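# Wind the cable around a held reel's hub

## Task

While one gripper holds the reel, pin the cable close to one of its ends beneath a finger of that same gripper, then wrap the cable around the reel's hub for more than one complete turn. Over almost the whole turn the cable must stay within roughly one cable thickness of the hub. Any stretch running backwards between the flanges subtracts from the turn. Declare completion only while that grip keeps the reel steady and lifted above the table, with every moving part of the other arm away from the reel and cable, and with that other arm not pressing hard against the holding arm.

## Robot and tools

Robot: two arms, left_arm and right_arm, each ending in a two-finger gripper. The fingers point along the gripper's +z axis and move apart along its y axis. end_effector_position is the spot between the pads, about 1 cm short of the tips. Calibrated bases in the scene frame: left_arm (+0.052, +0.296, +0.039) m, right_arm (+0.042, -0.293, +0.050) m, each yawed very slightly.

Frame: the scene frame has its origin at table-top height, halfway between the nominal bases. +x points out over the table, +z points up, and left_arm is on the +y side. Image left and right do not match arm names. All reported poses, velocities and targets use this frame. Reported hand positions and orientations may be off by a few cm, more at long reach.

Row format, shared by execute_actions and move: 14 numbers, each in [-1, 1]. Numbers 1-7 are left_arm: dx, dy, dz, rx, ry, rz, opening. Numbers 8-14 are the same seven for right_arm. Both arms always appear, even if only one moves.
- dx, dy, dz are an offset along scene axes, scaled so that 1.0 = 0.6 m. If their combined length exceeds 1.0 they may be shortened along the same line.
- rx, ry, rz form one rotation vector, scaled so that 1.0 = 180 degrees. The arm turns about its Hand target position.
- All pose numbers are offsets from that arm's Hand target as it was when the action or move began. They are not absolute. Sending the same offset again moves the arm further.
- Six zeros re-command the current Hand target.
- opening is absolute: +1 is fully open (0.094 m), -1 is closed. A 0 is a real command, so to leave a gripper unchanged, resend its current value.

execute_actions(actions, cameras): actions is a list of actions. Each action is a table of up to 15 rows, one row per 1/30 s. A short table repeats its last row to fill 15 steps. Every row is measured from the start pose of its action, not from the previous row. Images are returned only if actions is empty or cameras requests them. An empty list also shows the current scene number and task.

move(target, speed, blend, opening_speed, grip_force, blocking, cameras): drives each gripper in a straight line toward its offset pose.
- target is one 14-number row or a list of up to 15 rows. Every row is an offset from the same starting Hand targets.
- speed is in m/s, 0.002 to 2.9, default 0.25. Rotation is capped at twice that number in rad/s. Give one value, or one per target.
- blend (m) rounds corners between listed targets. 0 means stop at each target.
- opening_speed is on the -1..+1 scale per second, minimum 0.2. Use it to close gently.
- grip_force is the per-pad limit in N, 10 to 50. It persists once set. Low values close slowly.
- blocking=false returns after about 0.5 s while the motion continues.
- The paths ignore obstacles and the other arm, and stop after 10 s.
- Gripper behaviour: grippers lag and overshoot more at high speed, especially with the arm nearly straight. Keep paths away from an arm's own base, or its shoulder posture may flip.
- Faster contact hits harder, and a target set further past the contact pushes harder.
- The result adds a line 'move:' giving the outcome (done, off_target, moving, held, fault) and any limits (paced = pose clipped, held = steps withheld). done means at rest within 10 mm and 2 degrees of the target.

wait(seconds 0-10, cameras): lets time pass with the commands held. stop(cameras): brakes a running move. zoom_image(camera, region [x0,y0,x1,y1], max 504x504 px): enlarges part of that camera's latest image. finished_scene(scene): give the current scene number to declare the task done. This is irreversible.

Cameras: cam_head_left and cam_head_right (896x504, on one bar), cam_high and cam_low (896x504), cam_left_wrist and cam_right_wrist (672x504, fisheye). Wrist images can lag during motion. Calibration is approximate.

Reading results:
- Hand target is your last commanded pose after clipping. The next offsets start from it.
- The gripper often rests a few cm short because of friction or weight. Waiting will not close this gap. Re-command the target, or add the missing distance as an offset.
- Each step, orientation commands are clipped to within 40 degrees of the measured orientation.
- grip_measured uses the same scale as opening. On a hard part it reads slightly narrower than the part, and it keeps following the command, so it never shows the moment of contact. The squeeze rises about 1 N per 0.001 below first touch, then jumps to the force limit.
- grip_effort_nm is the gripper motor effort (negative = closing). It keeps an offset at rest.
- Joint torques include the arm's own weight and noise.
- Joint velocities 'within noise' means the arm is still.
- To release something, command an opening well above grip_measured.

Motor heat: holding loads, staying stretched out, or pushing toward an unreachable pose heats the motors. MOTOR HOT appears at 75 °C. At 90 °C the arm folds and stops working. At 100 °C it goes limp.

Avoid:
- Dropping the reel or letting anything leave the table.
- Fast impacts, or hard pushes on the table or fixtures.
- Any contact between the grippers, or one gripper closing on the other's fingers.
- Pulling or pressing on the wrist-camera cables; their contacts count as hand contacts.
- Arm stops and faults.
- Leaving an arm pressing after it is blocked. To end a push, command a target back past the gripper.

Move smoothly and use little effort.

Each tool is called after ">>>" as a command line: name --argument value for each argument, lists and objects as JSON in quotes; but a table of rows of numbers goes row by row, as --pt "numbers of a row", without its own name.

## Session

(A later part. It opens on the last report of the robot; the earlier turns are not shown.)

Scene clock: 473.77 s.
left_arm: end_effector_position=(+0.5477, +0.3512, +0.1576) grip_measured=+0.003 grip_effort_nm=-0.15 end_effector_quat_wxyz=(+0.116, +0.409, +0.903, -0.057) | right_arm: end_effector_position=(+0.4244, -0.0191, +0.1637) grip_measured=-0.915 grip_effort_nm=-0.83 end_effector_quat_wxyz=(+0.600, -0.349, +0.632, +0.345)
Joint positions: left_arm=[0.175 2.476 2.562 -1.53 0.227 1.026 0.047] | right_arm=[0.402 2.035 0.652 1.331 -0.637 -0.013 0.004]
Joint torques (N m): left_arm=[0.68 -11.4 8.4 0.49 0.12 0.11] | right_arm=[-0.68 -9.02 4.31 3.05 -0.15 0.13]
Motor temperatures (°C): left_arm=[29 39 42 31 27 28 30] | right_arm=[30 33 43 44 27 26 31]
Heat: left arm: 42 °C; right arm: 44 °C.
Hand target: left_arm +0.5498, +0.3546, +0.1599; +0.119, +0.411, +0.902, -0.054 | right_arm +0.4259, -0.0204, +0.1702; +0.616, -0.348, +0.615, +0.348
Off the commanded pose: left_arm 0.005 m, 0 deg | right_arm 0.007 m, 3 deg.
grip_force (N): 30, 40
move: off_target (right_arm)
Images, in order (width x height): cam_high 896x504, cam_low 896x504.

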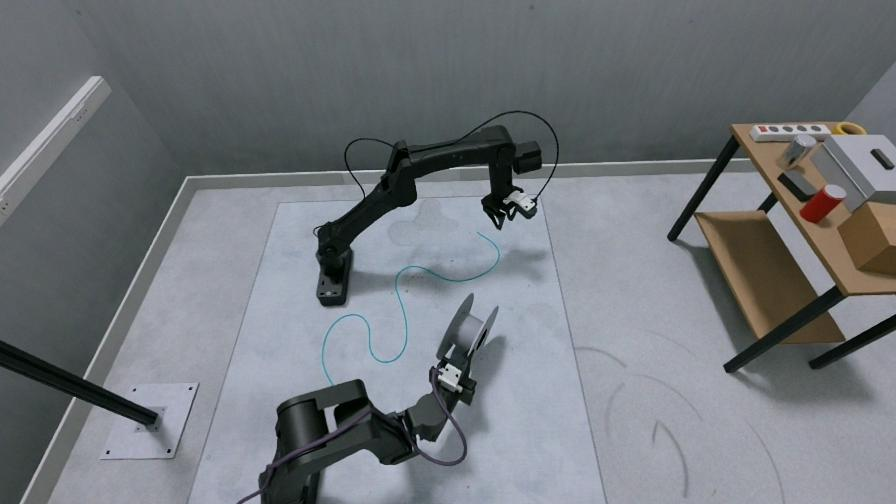

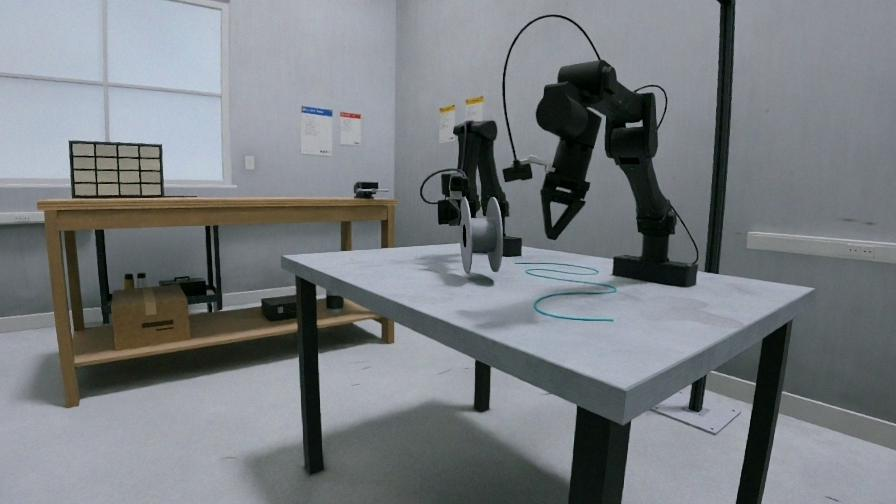

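>>> move --pt "-0.3165 -0.091 0.1835 -0.0056 -0.0093 0.0797 0.0 0 0 0 0 0 0 -1.0" --pt "-0.5665 -0.491 0.1835 -0.0111 -0.0186 0.1594 0.0 0 0 0 0 0 0 -1.0" --pt "-0.60 -0.691 0.05 -0.0139 -0.0232 0.1993 0.0 0 0 0 0 0 0 -1.0" --speed 0.2 --blend '[0.06,0.06,0]' --cameras '["cam_low","cam_high","cam_right_wrist"]'

Scene clock: 500.37 s.
left_arm: end_effector_position=(+0.1847, -0.0500, +0.1794) grip_measured=+0.003 grip_effort_nm=-0.15 end_effector_quat_wxyz=(+0.153, +0.119, +0.981, -0.002) | right_arm: end_effector_position=(+0.4243, -0.0191, +0.1639) grip_measured=-0.915 grip_effort_nm=-0.83 end_effector_quat_wxyz=(+0.600, -0.349, +0.632, +0.346)
Joint positions: left_arm=[-1.36 1.829 1.621 -1.25 -0.287 -1.086 0.047] | right_arm=[0.402 2.035 0.652 1.332 -0.637 -0.013 0.004]
Joint torques (N m): left_arm=[-0.24 -7.92 8.55 0.67 -0.37 -0.11] | right_arm=[-0.68 -9.02 4.36 3.07 -0.15 0.11]
Motor temperatures (°C): left_arm=[29 40 42 31 27 28 30] | right_arm=[30 34 41 50 27 26 31]
Heat: left arm: 42 °C; right arm: 50 °C.
Hand target: left_arm +0.1899, -0.0599, +0.1898; +0.171, +0.112, +0.979, -0.020 | right_arm +0.4258, -0.0204, +0.1702; +0.616, -0.348, +0.615, +0.348
Off the commanded pose: left_arm 0.015 m, 3 deg | right_arm 0.007 m, 3 deg.
grip_force (N): 30, 40
move: off_target (left_arm, right_arm)
camera_calibration:
cam_right_wrist: T_world_to_cam=[[0.832881, -0.551669, 0.0443943, -0.379567], [-0.249374, -0.445679, -0.859757, 0.275497], [0.494087, 0.705004, -0.50877, -0.0108635], [0, 0, 0, 1]] pos_world=[0.390203, -0.0789529, 0.248184]
Images, in order (width x height): cam_high 896x504, cam_low 896x504, cam_right_wrist 672x504.

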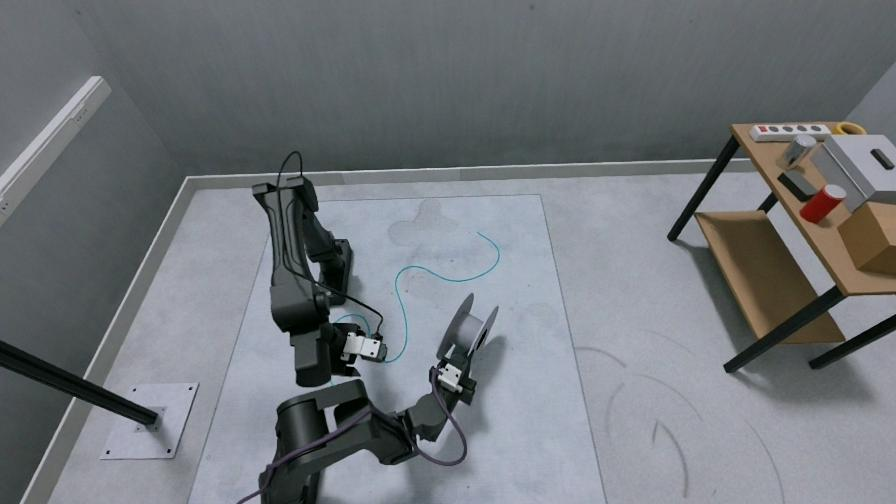

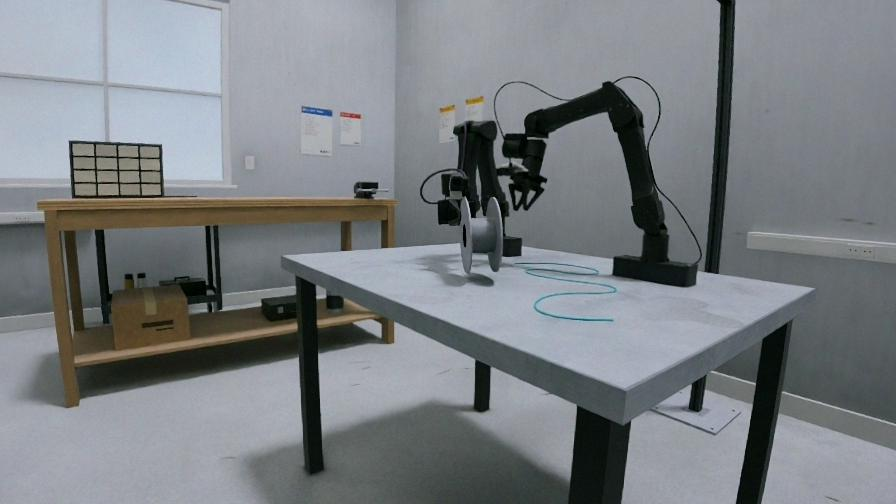

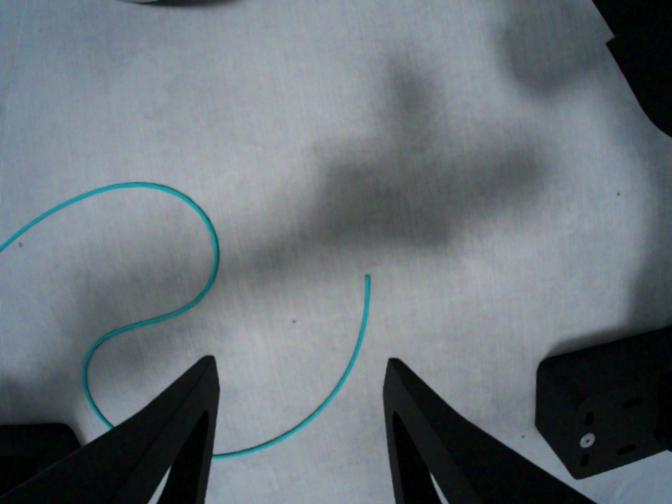

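>>> move --target '[-0.0632,-0.0335,-0.2163,0,0,0,0.0, 0,0,0,0,0,0,-1.0]' --speed 0.12 --cameras '["cam_right_wrist"]'

Scene clock: 520.57 s.
left_arm: end_effector_position=(+0.1495, -0.0781, +0.0606) grip_measured=+0.003 grip_effort_nm=-0.16 end_effector_quat_wxyz=(+0.159, +0.115, +0.980, -0.018) | right_arm: end_effector_position=(+0.4243, -0.0191, +0.1639) grip_measured=-0.915 grip_effort_nm=-0.83 end_effector_quat_wxyz=(+0.600, -0.349, +0.632, +0.346)
Joint positions: left_arm=[-1.472 1.975 1.332 -0.816 -0.302 -1.205 0.047] | right_arm=[0.402 2.035 0.652 1.332 -0.637 -0.013 0.004]
Joint torques (N m): left_arm=[-0.39 -8.57 5.27 0.72 -0.35 -0.13] | right_arm=[-0.66 -9.01 4.33 3.07 -0.15 0.11]
Heat: left arm: 44 °C; right arm: 52 °C.
Hand target: left_arm +0.1520, -0.0801, +0.0600; +0.171, +0.112, +0.979, -0.020 | right_arm +0.4258, -0.0204, +0.1702; +0.616, -0.348, +0.615, +0.348
Off the commanded pose: left_arm 0.003 m, 2 deg | right_arm 0.007 m, 3 deg.
grip_force (N): 30, 40
move: off_target (right_arm)
camera_calibration:
cam_right_wrist: T_world_to_cam=[[0.832881, -0.551669, 0.0443943, -0.379567], [-0.249374, -0.445679, -0.859757, 0.275497], [0.494087, 0.705004, -0.50877, -0.0108635], [0, 0, 0, 1]] pos_world=[0.390203, -0.0789529, 0.248184]
Images, in order (width x height): cam_right_wrist 672x504.

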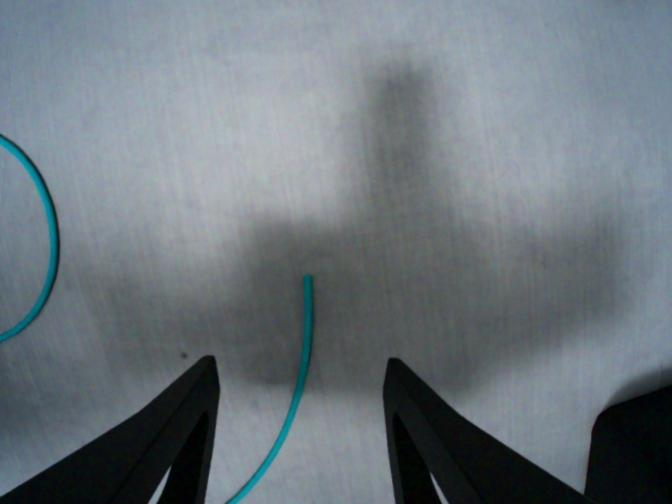

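>>> move --target '[0,-0.002,-0.0625,0,0,0,-0.5, 0,0,0,0,0,0,-1.0]' --speed 0.05 --cameras '["cam_right_wrist"]'

Scene clock: 538.10 s.
left_arm: end_effector_position=(+0.1499, -0.0809, +0.0253) grip_measured=-0.497 grip_effort_nm=-0.16 end_effector_quat_wxyz=(+0.160, +0.114, +0.980, -0.021) | right_arm: end_effector_position=(+0.4243, -0.0191, +0.1639) grip_measured=-0.915 grip_effort_nm=-0.83 end_effector_quat_wxyz=(+0.600, -0.349, +0.632, +0.346)
Joint positions: left_arm=[-1.472 2.039 1.27 -0.684 -0.302 -1.206 0.024] | right_arm=[0.402 2.035 0.652 1.332 -0.637 -0.013 0.004]
Joint torques (N m): left_arm=[-0.53 -8.42 4.83 0.68 -0.39 -0.08] | right_arm=[-0.65 -9.03 4.33 3.07 -0.15 0.11]
Heat: left arm: 43 °C; right arm: 53 °C.
Hand target: left_arm +0.1519, -0.0812, +0.0225; +0.171, +0.112, +0.979, -0.019 | right_arm +0.4258, -0.0204, +0.1702; +0.616, -0.348, +0.615, +0.348
Off the commanded pose: left_arm 0.003 m, 1 deg | right_arm 0.007 m, 3 deg.
grip_force (N): 30, 40
move: off_target (right_arm)
camera_calibration:
cam_right_wrist: T_world_to_cam=[[0.832881, -0.551669, 0.0443943, -0.379567], [-0.249374, -0.445679, -0.859757, 0.275497], [0.494087, 0.705004, -0.50877, -0.0108635], [0, 0, 0, 1]] pos_world=[0.390203, -0.0789529, 0.248184]
Images, in order (width x height): cam_right_wrist 672x504.

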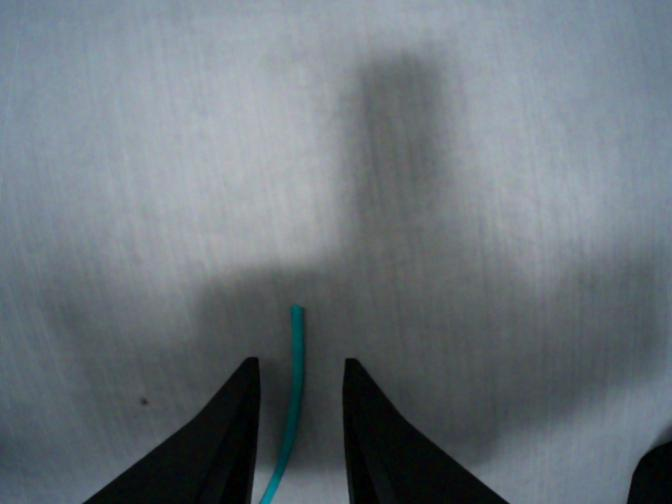

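>>> move --target '[0,0.0015,-0.0108,0,0,0,-0.5, 0,0,0,0,0,0,-1.0]' --speed 0.03 --cameras '["cam_right_wrist"]'

Scene clock: 544.10 s.
left_arm: end_effector_position=(+0.1500, -0.0809, +0.0202) grip_measured=-0.497 grip_effort_nm=-0.15 end_effector_quat_wxyz=(+0.160, +0.114, +0.980, -0.023) | right_arm: end_effector_position=(+0.4243, -0.0191, +0.1639) grip_measured=-0.915 grip_effort_nm=-0.83 end_effector_quat_wxyz=(+0.600, -0.349, +0.632, +0.346)
Joint positions: left_arm=[-1.472 2.046 1.257 -0.66 -0.303 -1.206 0.024] | right_arm=[0.402 2.035 0.652 1.332 -0.637 -0.013 0.004]
Joint torques (N m): left_arm=[-0.46 -8.35 4.6 0.7 -0.41 -0.09] | right_arm=[-0.65 -9.02 4.34 3.06 -0.15 0.11]
Heat: left arm: 42 °C; right arm: 54 °C.
Hand target: left_arm +0.1520, -0.0803, +0.0161; +0.171, +0.112, +0.979, -0.019 | right_arm +0.4258, -0.0204, +0.1702; +0.616, -0.348, +0.615, +0.348
Off the commanded pose: left_arm 0.005 m, 1 deg | right_arm 0.007 m, 3 deg.
grip_force (N): 30, 40
move: off_target (right_arm)
camera_calibration:
cam_right_wrist: T_world_to_cam=[[0.832881, -0.551669, 0.0443943, -0.379567], [-0.249374, -0.445679, -0.859757, 0.275497], [0.494087, 0.705004, -0.50877, -0.0108635], [0, 0, 0, 1]] pos_world=[0.390203, -0.0789529, 0.248184]
Images, in order (width x height): cam_right_wrist 672x504.

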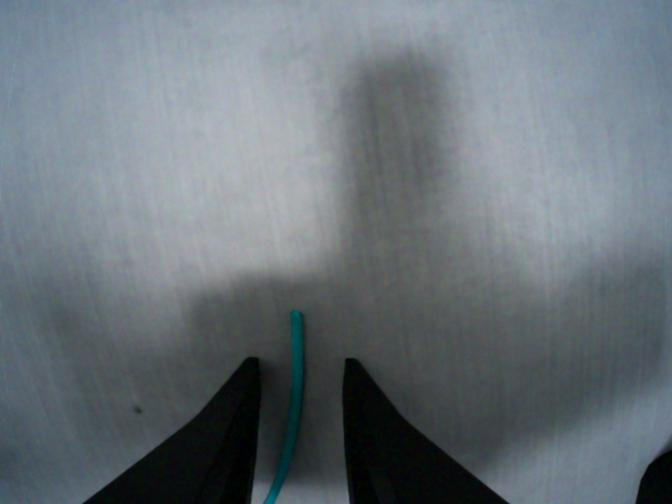

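>>> move --target '[0,0,0.003,0,0,0,-1.0, 0,0,0,0,0,0,-1.0]' --speed 0.03 --opening_speed 0.3 --cameras '["cam_right_wrist"]'

Scene clock: 548.10 s.
left_arm: end_effector_position=(+0.1500, -0.0811, +0.0202) grip_measured=-0.961 grip_effort_nm=-0.66 end_effector_quat_wxyz=(+0.161, +0.114, +0.980, -0.023) | right_arm: end_effector_position=(+0.4243, -0.0191, +0.1639) grip_measured=-0.915 grip_effort_nm=-0.83 end_effector_quat_wxyz=(+0.600, -0.349, +0.632, +0.346)
Joint positions: left_arm=[-1.472 2.046 1.257 -0.659 -0.303 -1.206 0.002] | right_arm=[0.402 2.035 0.652 1.332 -0.637 -0.013 0.004]
Joint torques (N m): left_arm=[-0.31 -8.57 4.82 0.64 -0.37 -0.11] | right_arm=[-0.64 -9.01 4.34 3.07 -0.15 0.11]
Heat: left arm: 42 °C; right arm: 54 °C.
Hand target: left_arm +0.1520, -0.0804, +0.0179; +0.171, +0.112, +0.979, -0.020 | right_arm +0.4258, -0.0204, +0.1702; +0.616, -0.348, +0.615, +0.348
Off the commanded pose: left_arm 0.003 m, 1 deg | right_arm 0.007 m, 3 deg.
grip_force (N): 30, 40
move: off_target (right_arm)
camera_calibration:
cam_right_wrist: T_world_to_cam=[[0.832881, -0.551669, 0.0443943, -0.379567], [-0.249374, -0.445679, -0.859757, 0.275497], [0.494087, 0.705004, -0.50877, -0.0108635], [0, 0, 0, 1]] pos_world=[0.390203, -0.0789529, 0.248184]
Images, in order (width x height): cam_right_wrist 672x504.

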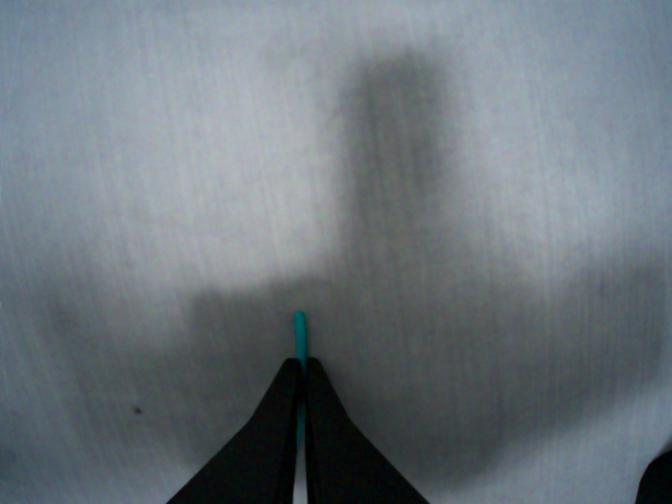

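>>> move --pt "0 0 0.30 0 0 0 -1.0 0 0 0 0 0 0 -1.0" --pt "0.1167 0.0313 0.4535 -0.1058 -0.2604 -0.0924 -1.0 0 0 0 0 0 0 -1.0" --speed 0.12 --blend '[0.04,0]' --cameras '["cam_right_wrist","cam_low","cam_high"]'

Scene clock: 642.23 s.
left_arm: end_effector_position=(+0.2173, -0.0678, +0.2768) grip_measured=-0.961 grip_effort_nm=-0.67 end_effector_quat_wxyz=(+0.541, +0.235, +0.794, -0.147) | right_arm: end_effector_position=(+0.4243, -0.0191, +0.1639) grip_measured=-0.915 grip_effort_nm=-0.83 end_effector_quat_wxyz=(+0.600, -0.349, +0.632, +0.346)
Joint positions: left_arm=[-1.507 1.374 1.002 -0.224 -0.846 -0.447 0.002] | right_arm=[0.402 2.035 0.652 1.332 -0.637 -0.013 0.004]
Joint torques (N m): left_arm=[0.72 -7.39 6.35 1.57 -0.42 0.06] | right_arm=[-0.64 -8.98 4.37 3.06 -0.15 0.11]
Motor temperatures (°C): left_arm=[29 40 42 31 28 28 31] | right_arm=[30 35 39 60 27 26 32]
Heat: left arm: 42 °C; right arm: 60 °C.
Hand target: left_arm +0.2219, -0.0616, +0.2900; +0.554, +0.217, +0.788, -0.154 | right_arm +0.4258, -0.0204, +0.1702; +0.616, -0.348, +0.615, +0.348
Off the commanded pose: left_arm 0.015 m, 3 deg | right_arm 0.007 m, 3 deg.
grip_force (N): 30, 40
move: off_target (left_arm, right_arm)
camera_calibration:
cam_right_wrist: T_world_to_cam=[[0.832881, -0.551669, 0.0443943, -0.379567], [-0.249374, -0.445679, -0.859757, 0.275497], [0.494087, 0.705004, -0.50877, -0.0108635], [0, 0, 0, 1]] pos_world=[0.390203, -0.0789529, 0.248184]
Images, in order (width x height): cam_high 896x504, cam_low 896x504, cam_right_wrist 672x504.

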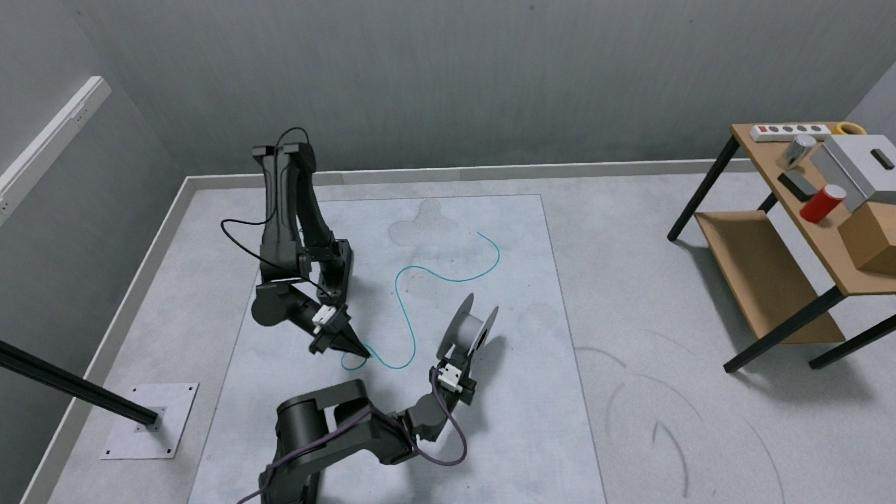

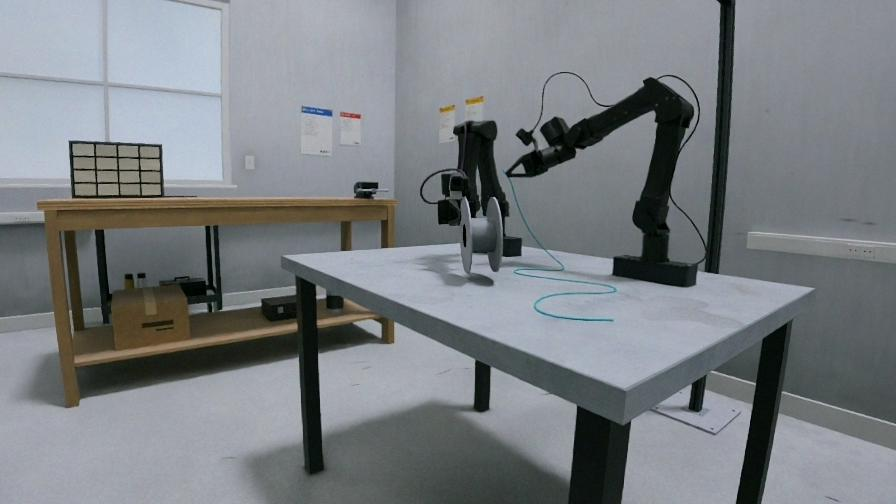

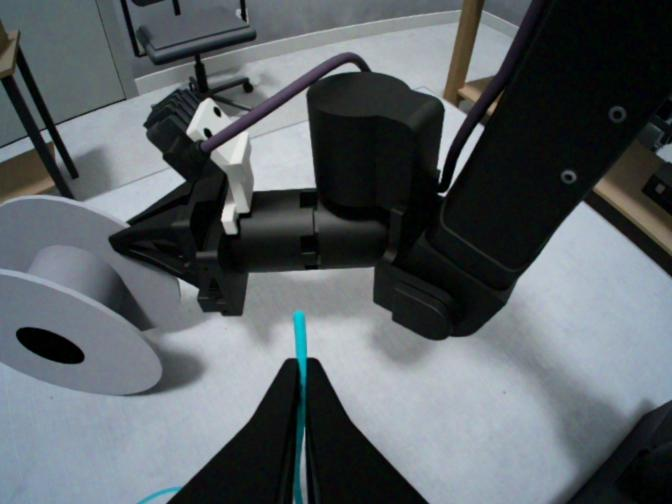

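>>> move --target '[0,0,0,0,0,0,-1.0, 0,0,-0.0417,0,0,0,-1.0]' --speed 0.04 --cameras '["cam_low"]'

Scene clock: 645.50 s.
left_arm: end_effector_position=(+0.2173, -0.0678, +0.2769) grip_measured=-0.961 grip_effort_nm=-0.67 end_effector_quat_wxyz=(+0.541, +0.235, +0.794, -0.147) | right_arm: end_effector_position=(+0.4232, -0.0187, +0.1453) grip_measured=-0.915 grip_effort_nm=-0.83 end_effector_quat_wxyz=(+0.607, -0.351, +0.623, +0.347)
Joint positions: left_arm=[-1.507 1.374 1.002 -0.223 -0.846 -0.446 0.002] | right_arm=[0.402 2.143 0.652 1.464 -0.642 -0.011 0.004]
Joint torques (N m): left_arm=[0.76 -7.35 6.34 1.55 -0.42 0.08] | right_arm=[-0.66 -8.68 4.26 2.83 -0.09 0.09]
Motor temperatures (°C): left_arm=[29 39 41 31 28 28 31] | right_arm=[30 35 39 60 27 26 32]
Heat: left arm: 41 °C; right arm: 60 °C.
Hand target: left_arm +0.2219, -0.0616, +0.2899; +0.554, +0.217, +0.788, -0.154 | right_arm +0.4259, -0.0204, +0.1451; +0.616, -0.348, +0.615, +0.348
Off the commanded pose: left_arm 0.015 m, 3 deg | right_arm 0.003 m, 1 deg.
grip_force (N): 30, 40
move: off_target (left_arm)
Images, in order (width x height): cam_low 896x504.

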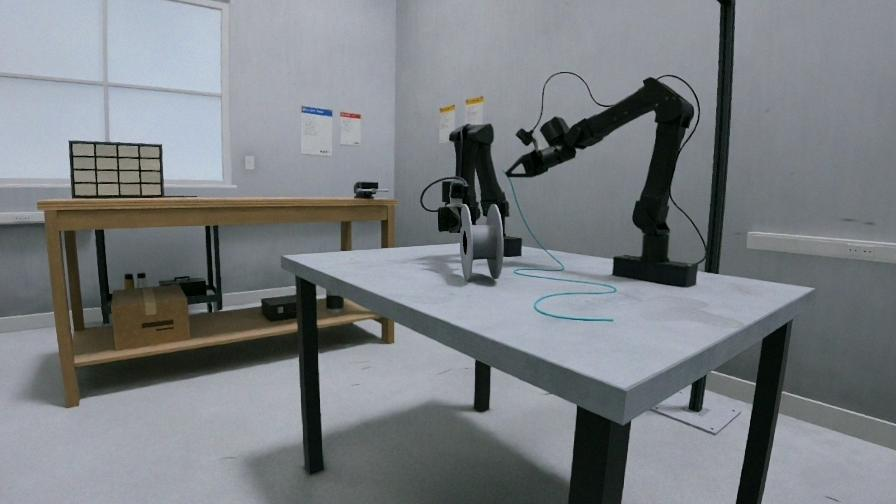

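>>> zoom_image --camera "cam_low" --region '[430, 170, 560, 300]'

Scaled by 3.877 from the camera's 896x504 image, which has a finer 1280x720 frame.

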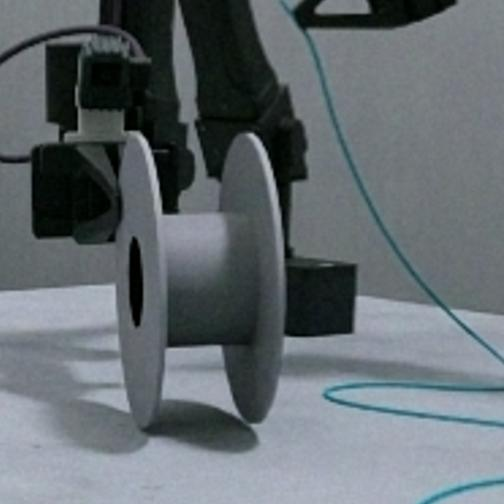

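>>> move --target '[0,0,0,0,0,0,-1.0, 0,0,-0.0167,0,0,0,-1.0]' --speed 0.03 --cameras '[]'

Scene clock: 648.93 s.
left_arm: end_effector_position=(+0.2173, -0.0678, +0.2769) grip_measured=-0.961 grip_effort_nm=-0.67 end_effector_quat_wxyz=(+0.541, +0.235, +0.794, -0.147) | right_arm: end_effector_position=(+0.4239, -0.0168, +0.1440) grip_measured=-0.915 grip_effort_nm=-0.83 end_effector_quat_wxyz=(+0.607, -0.353, +0.619, +0.351)
Joint positions: left_arm=[-1.507 1.374 1.002 -0.223 -0.846 -0.446 0.002] | right_arm=[0.402 2.159 0.664 1.475 -0.653 -0.007 0.004]
Joint torques (N m): left_arm=[0.66 -7.32 6.34 1.58 -0.41 0.08] | right_arm=[-0.65 -6.45 3.64 3.09 0.02 0.04]
Motor temperatures (°C): left_arm=[29 39 41 32 28 28 31] | right_arm=[30 35 39 60 27 26 32]
Heat: left arm: 41 °C; right arm: 60 °C.
Hand target: left_arm +0.2219, -0.0616, +0.2899; +0.554, +0.217, +0.788, -0.154 | right_arm +0.4259, -0.0204, +0.1352; +0.616, -0.348, +0.615, +0.348
Off the commanded pose: left_arm 0.015 m, 3 deg | right_arm 0.010 m, 1 deg.
grip_force (N): 30, 40
move: off_target (left_arm)
No camera images: "cameras" was empty.

>>> move --target '[0,0,0,0,0,0,-1.0, 0,0,0.0117,0,0,0,-0.06]' --speed 0.03 --opening_speed 0.35 --cameras '["cam_left_wrist","cam_low","cam_right_wrist"]'

Scene clock: 653.90 s.
left_arm: end_effector_position=(+0.2173, -0.0678, +0.2769) grip_measured=-0.961 grip_effort_nm=-0.67 end_effector_quat_wxyz=(+0.541, +0.235, +0.794, -0.147) | right_arm: end_effector_position=(+0.4237, -0.0167, +0.1423) grip_measured=-0.062 grip_effort_nm=0.14 end_effector_quat_wxyz=(+0.604, -0.352, +0.622, +0.353)
Joint positions: left_arm=[-1.507 1.374 1.002 -0.223 -0.846 -0.446 0.002] | right_arm=[0.402 2.161 0.664 1.47 -0.654 -0.003 0.044]
Joint torques (N m): left_arm=[0.62 -7.39 6.32 1.54 -0.41 0.07] | right_arm=[-0.7 -9.2 3.47 2.88 0.02 0.01]
Motor temperatures (°C): left_arm=[29 39 41 32 28 28 31] | right_arm=[30 36 39 59 27 26 32]
Heat: left arm: 41 °C; right arm: 59 °C.
Hand target: left_arm +0.2219, -0.0616, +0.2899; +0.554, +0.217, +0.788, -0.154 | right_arm +0.4259, -0.0204, +0.1422; +0.616, -0.348, +0.615, +0.348
Off the commanded pose: left_arm 0.015 m, 3 deg | right_arm 0.004 m, 2 deg.
grip_force (N): 30, 40
move: off_target (left_arm)
camera_calibration:
cam_left_wrist: T_world_to_cam=[[-0.546139, -0.836932, 0.0357419, 0.0444907], [-0.64397, 0.392169, -0.656892, 0.385294], [0.535757, -0.381771, -0.753137, 0.165561], [0, 0, 0, 1]] pos_world=[0.183715, -0.0506581, 0.376197]
cam_right_wrist: T_world_to_cam=[[0.841193, -0.53857, 0.0483289, -0.380603], [-0.229666, -0.436764, -0.869764, 0.251067], [0.489538, 0.720541, -0.491095, -0.0234892], [0, 0, 0, 1]] pos_world=[0.389321, -0.0783992, 0.225228]
Images, in order (width x height): cam_low 896x504, cam_left_wrist 672x504, cam_right_wrist 672x504.

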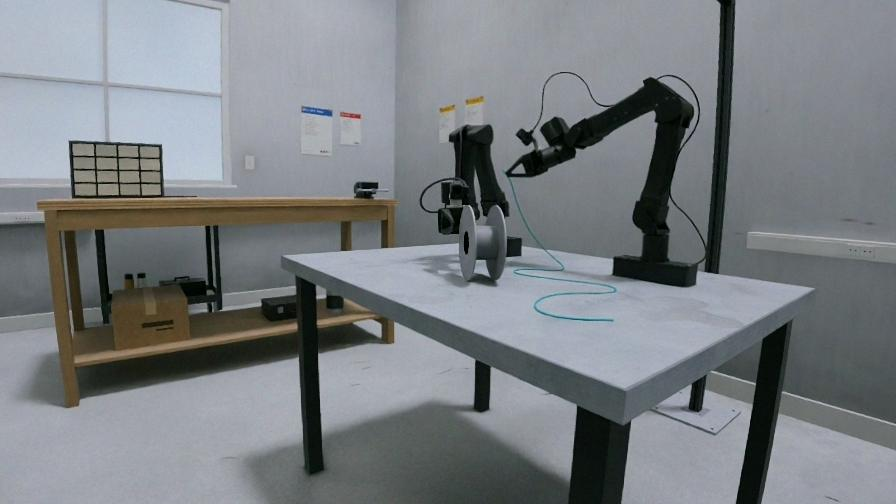

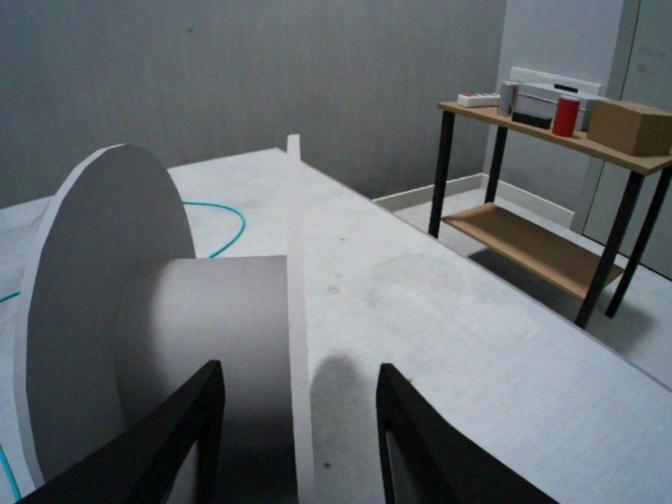

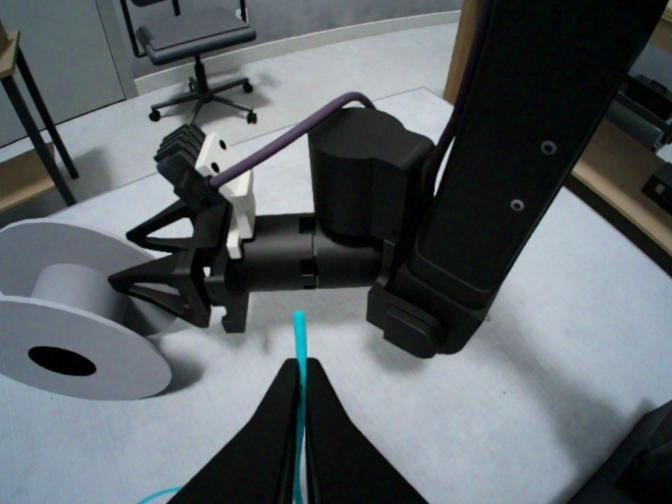

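>>> move --target '[0,0,0,0,0,0,-1.0, 0,0,0.32,0,0,0,-0.06]' --speed 0.1 --cameras '["cam_left_wrist","cam_low"]'

Scene clock: 671.47 s.
left_arm: end_effector_position=(+0.2173, -0.0678, +0.2769) grip_measured=-0.961 grip_effort_nm=-0.67 end_effector_quat_wxyz=(+0.541, +0.235, +0.794, -0.147) | right_arm: end_effector_position=(+0.4247, -0.0164, +0.3162) grip_measured=-0.062 grip_effort_nm=0.14 end_effector_quat_wxyz=(+0.602, -0.350, +0.624, +0.354)
Joint positions: left_arm=[-1.507 1.374 1.002 -0.223 -0.846 -0.446 0.002] | right_arm=[0.402 1.566 0.875 0.66 -0.653 0.003 0.044]
Joint torques (N m): left_arm=[0.66 -7.28 6.41 1.57 -0.43 0.09] | right_arm=[-0.61 -11.64 8.16 2.11 0.03 -0.04]
Motor temperatures (°C): left_arm=[29 38 41 33 28 28 31] | right_arm=[30 38 39 56 27 26 31]
Heat: left arm: 41 °C; right arm: 56 °C.
Hand target: left_arm +0.2219, -0.0616, +0.2899; +0.554, +0.217, +0.788, -0.154 | right_arm +0.4259, -0.0204, +0.3341; +0.616, -0.348, +0.615, +0.348
Off the commanded pose: left_arm 0.015 m, 3 deg | right_arm 0.018 m, 2 deg.
grip_force (N): 30, 40
move: off_target (left_arm, right_arm)
camera_calibration:
cam_left_wrist: T_world_to_cam=[[-0.546139, -0.836932, 0.0357419, 0.0444907], [-0.64397, 0.392169, -0.656892, 0.385294], [0.535757, -0.381771, -0.753137, 0.165561], [0, 0, 0, 1]] pos_world=[0.183715, -0.0506581, 0.376197]
Images, in order (width x height): cam_low 896x504, cam_left_wrist 672x504.

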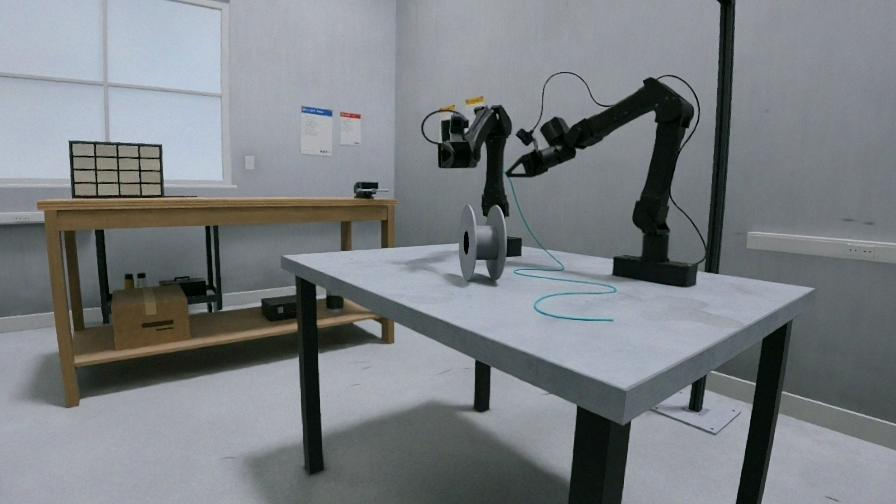

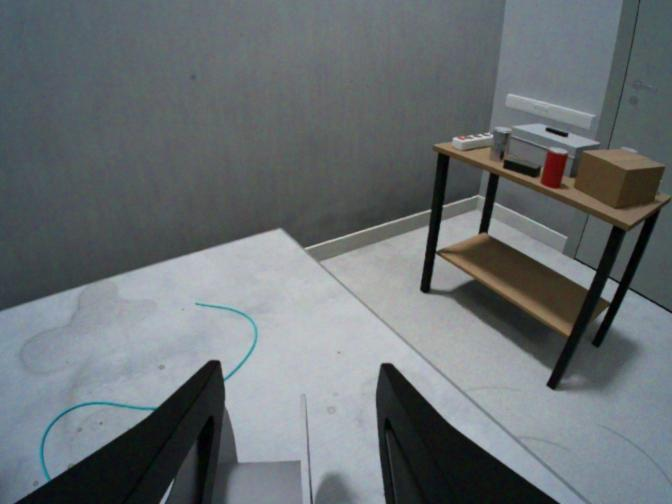

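>>> move --target '[0.251,-0.0093,-0.1167,-0.0286,-0.0476,0,-1.0, 0.0258,-0.1212,0.1333,0,0,0,0.7]' --speed 0.1 --cameras '["cam_left_wrist","cam_low","cam_right_wrist","cam_high"]'

Scene clock: 703.60 s.
left_arm: end_effector_position=(+0.3709, -0.0664, +0.2177) grip_measured=-0.961 grip_effort_nm=-0.67 end_effector_quat_wxyz=(+0.615, +0.203, +0.743, -0.169) | right_arm: end_effector_position=(+0.4479, -0.0902, +0.3933) grip_measured=+0.698 grip_effort_nm=0.14 end_effector_quat_wxyz=(+0.603, -0.342, +0.629, +0.353)
Joint positions: left_arm=[-1.039 1.686 0.789 0.687 -0.479 -0.099 0.002] | right_arm=[0.164 1.48 1.116 0.326 -0.877 0.003 0.08]
Joint torques (N m): left_arm=[0.4 -6.58 5.85 1.83 -0.02 0.05] | right_arm=[-0.55 -11.52 8.79 2.02 -0.13 -0.04]
Heat: left arm: 40 °C; right arm: 52 °C.
Hand target: left_arm +0.3726, -0.0672, +0.2200; +0.621, +0.203, +0.737, -0.173 | right_arm +0.4413, -0.0932, +0.4142; +0.616, -0.348, +0.615, +0.348
Off the commanded pose: left_arm 0.003 m, 1 deg | right_arm 0.022 m, 2 deg.
grip_force (N): 30, 40
move: off_target (right_arm)
camera_calibration:
cam_left_wrist: T_world_to_cam=[[-0.533079, -0.844349, 0.0538667, 0.122454], [-0.540127, 0.290622, -0.789811, 0.428405], [0.651221, -0.450127, -0.61098, -0.039199], [0, 0, 0, 1]] pos_world=[0.322198, -0.0387547, 0.307813]
cam_right_wrist: T_world_to_cam=[[0.833242, -0.552117, 0.0295736, -0.442955], [-0.251905, -0.426695, -0.868605, 0.453219], [0.492191, 0.716308, -0.494622, 0.140701], [0, 0, 0, 1]] pos_world=[0.414005, -0.151962, 0.476362]
Images, in order (width x height): cam_high 896x504, cam_low 896x504, cam_left_wrist 672x504, cam_right_wrist 672x504.

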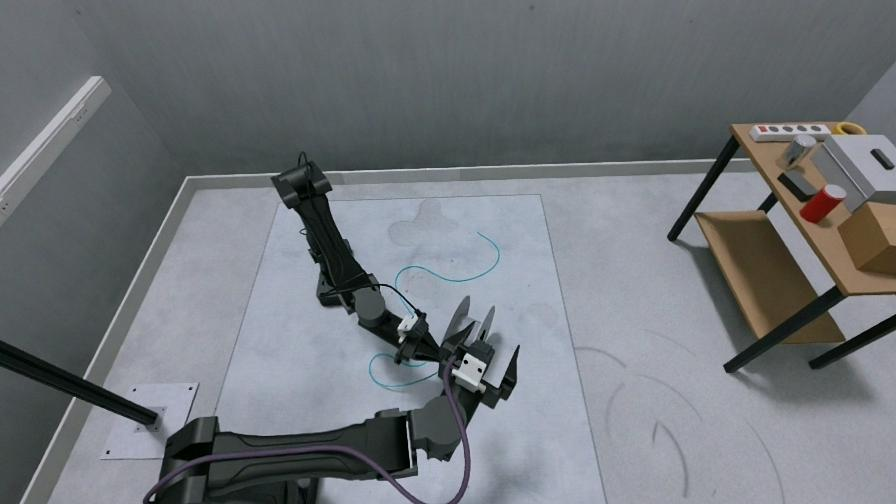

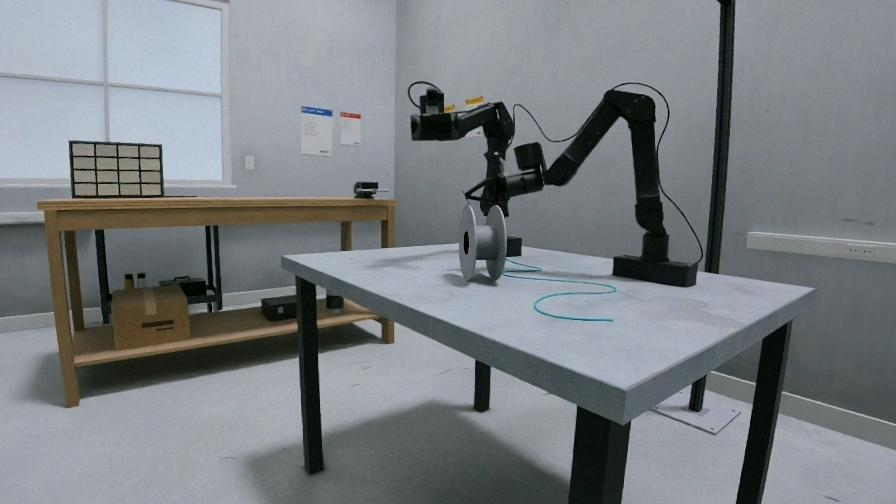

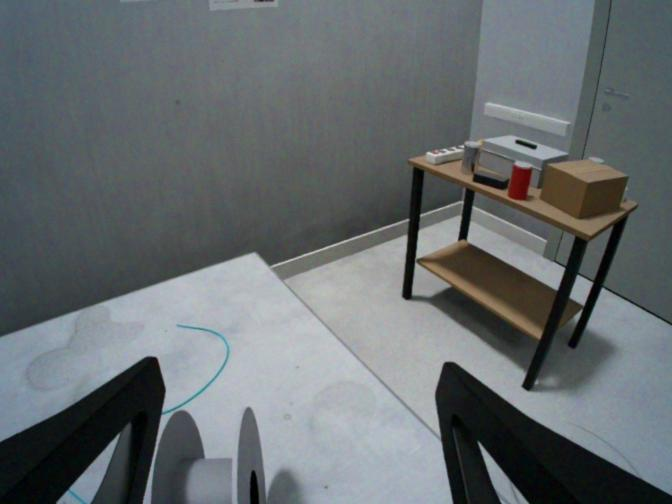

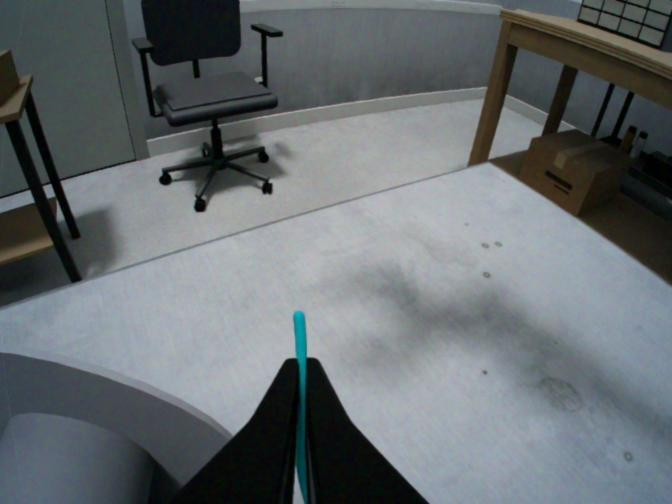

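>>> zoom_image --camera "cam_right_wrist" --region '[0, 280, 336, 504]'

>>> zoom_image --camera "cam_low" --region '[430, 130, 580, 300]'

>>> zoom_image --camera "cam_high" --region '[360, 270, 530, 430]'

Scaled by 1.500 from the camera's 672x504 image, which has a finer 960x720 frame.

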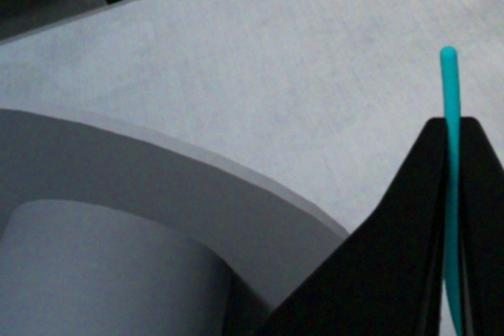

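Scaled by 2.965 from the camera's 896x504 image, which has a finer 1280x720 frame.

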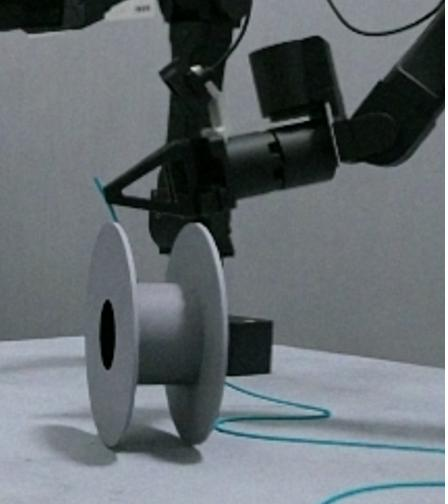

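Scaled by 2.965 from the camera's 896x504 image, which has a finer 1280x720 frame.

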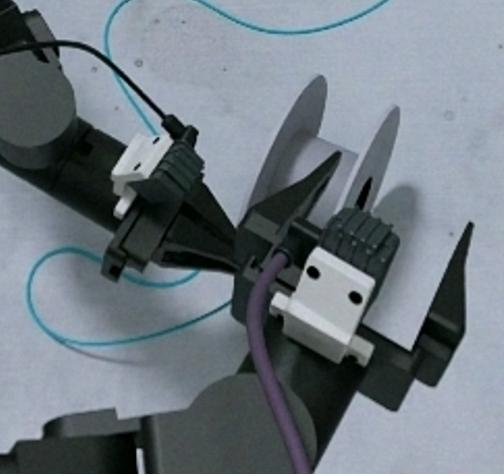

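>>> move --target '[0.0558,0.1023,-0.0333,0,0,0,-1.0, 0,0,0,0,0,0,0.7]' --speed 0.06 --cameras '["cam_left_wrist","cam_low","cam_right_wrist","cam_high"]'

Scene clock: 736.73 s.
left_arm: end_effector_position=(+0.4054, -0.0097, +0.1907) grip_measured=-0.961 grip_effort_nm=-0.67 end_effector_quat_wxyz=(+0.613, +0.205, +0.744, -0.171) | right_arm: end_effector_position=(+0.4478, -0.0902, +0.3932) grip_measured=+0.698 grip_effort_nm=0.14 end_effector_quat_wxyz=(+0.602, -0.342, +0.629, +0.353)
Joint positions: left_arm=[-0.834 1.684 0.644 0.841 -0.272 -0.058 0.002] | right_arm=[0.164 1.48 1.116 0.325 -0.877 0.003 0.08]
Joint torques (N m): left_arm=[0.8 -8.28 5.01 1.7 0.03 0.09] | right_arm=[-0.57 -11.54 8.79 1.99 -0.11 -0.04]
Motor temperatures (°C): left_arm=[29 37 40 37 27 28 31] | right_arm=[30 38 41 49 27 26 31]
Heat: left arm: 40 °C; right arm: 49 °C.
Hand target: left_arm +0.4060, -0.0059, +0.1999; +0.621, +0.203, +0.737, -0.173 | right_arm +0.4413, -0.0931, +0.4142; +0.616, -0.348, +0.615, +0.348
Off the commanded pose: left_arm 0.010 m, 1 deg | right_arm 0.022 m, 2 deg.
grip_force (N): 30, 40
move: off_target (right_arm)
camera_calibration:
cam_left_wrist: T_world_to_cam=[[-0.536864, -0.84174, 0.0570167, 0.191111], [-0.543376, 0.293286, -0.786592, 0.409992], [0.645383, -0.453274, -0.614836, -0.0495838], [0, 0, 0, 1]] pos_world=[0.357381, 0.0181459, 0.281114]
cam_right_wrist: T_world_to_cam=[[0.833411, -0.551877, 0.0292848, -0.442794], [-0.252151, -0.426866, -0.86845, 0.453178], [0.491779, 0.716392, -0.494911, 0.140902], [0, 0, 0, 1]] pos_world=[0.414006, -0.151863, 0.476263]
Images, in order (width x height): cam_high 896x504, cam_low 896x504, cam_left_wrist 672x504, cam_right_wrist 672x504.

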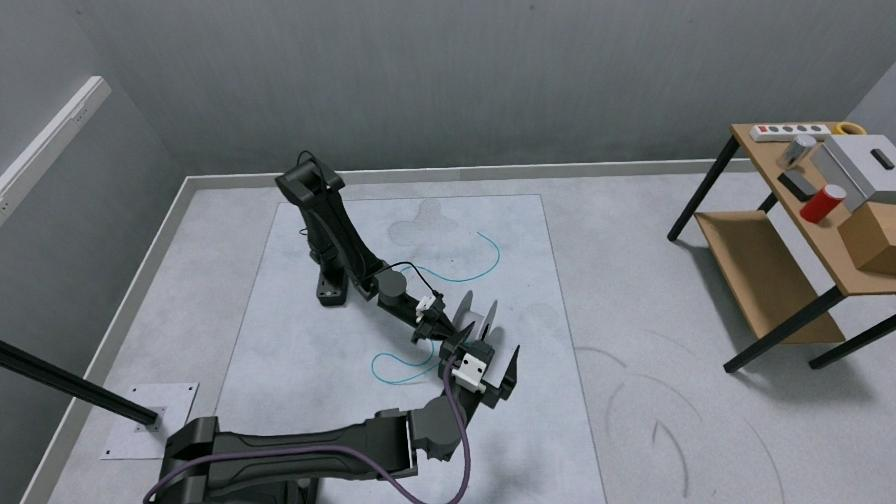

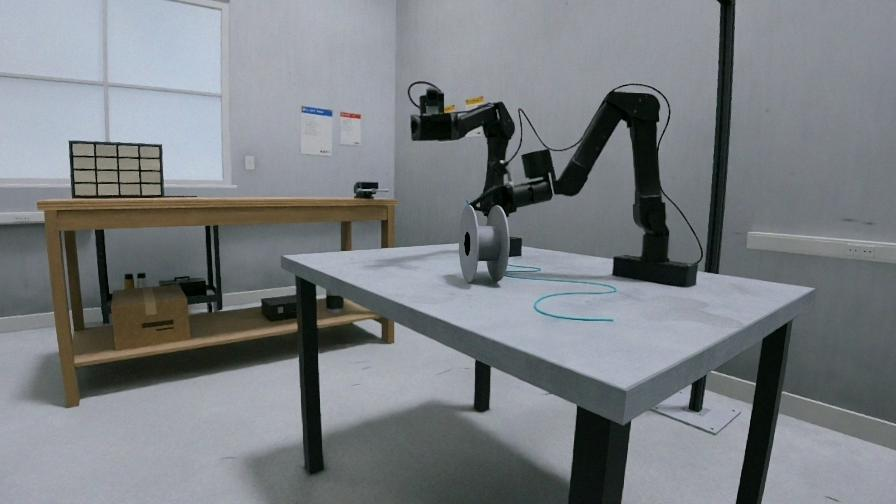

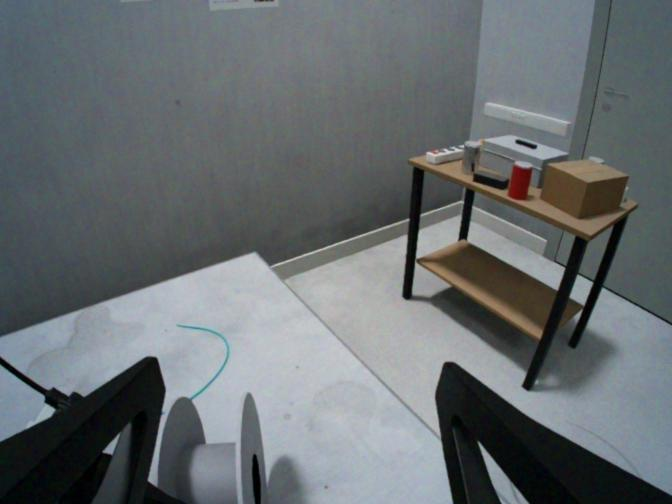

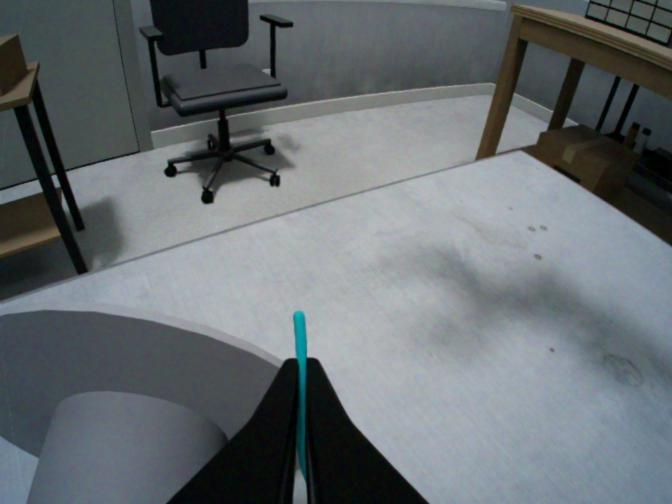

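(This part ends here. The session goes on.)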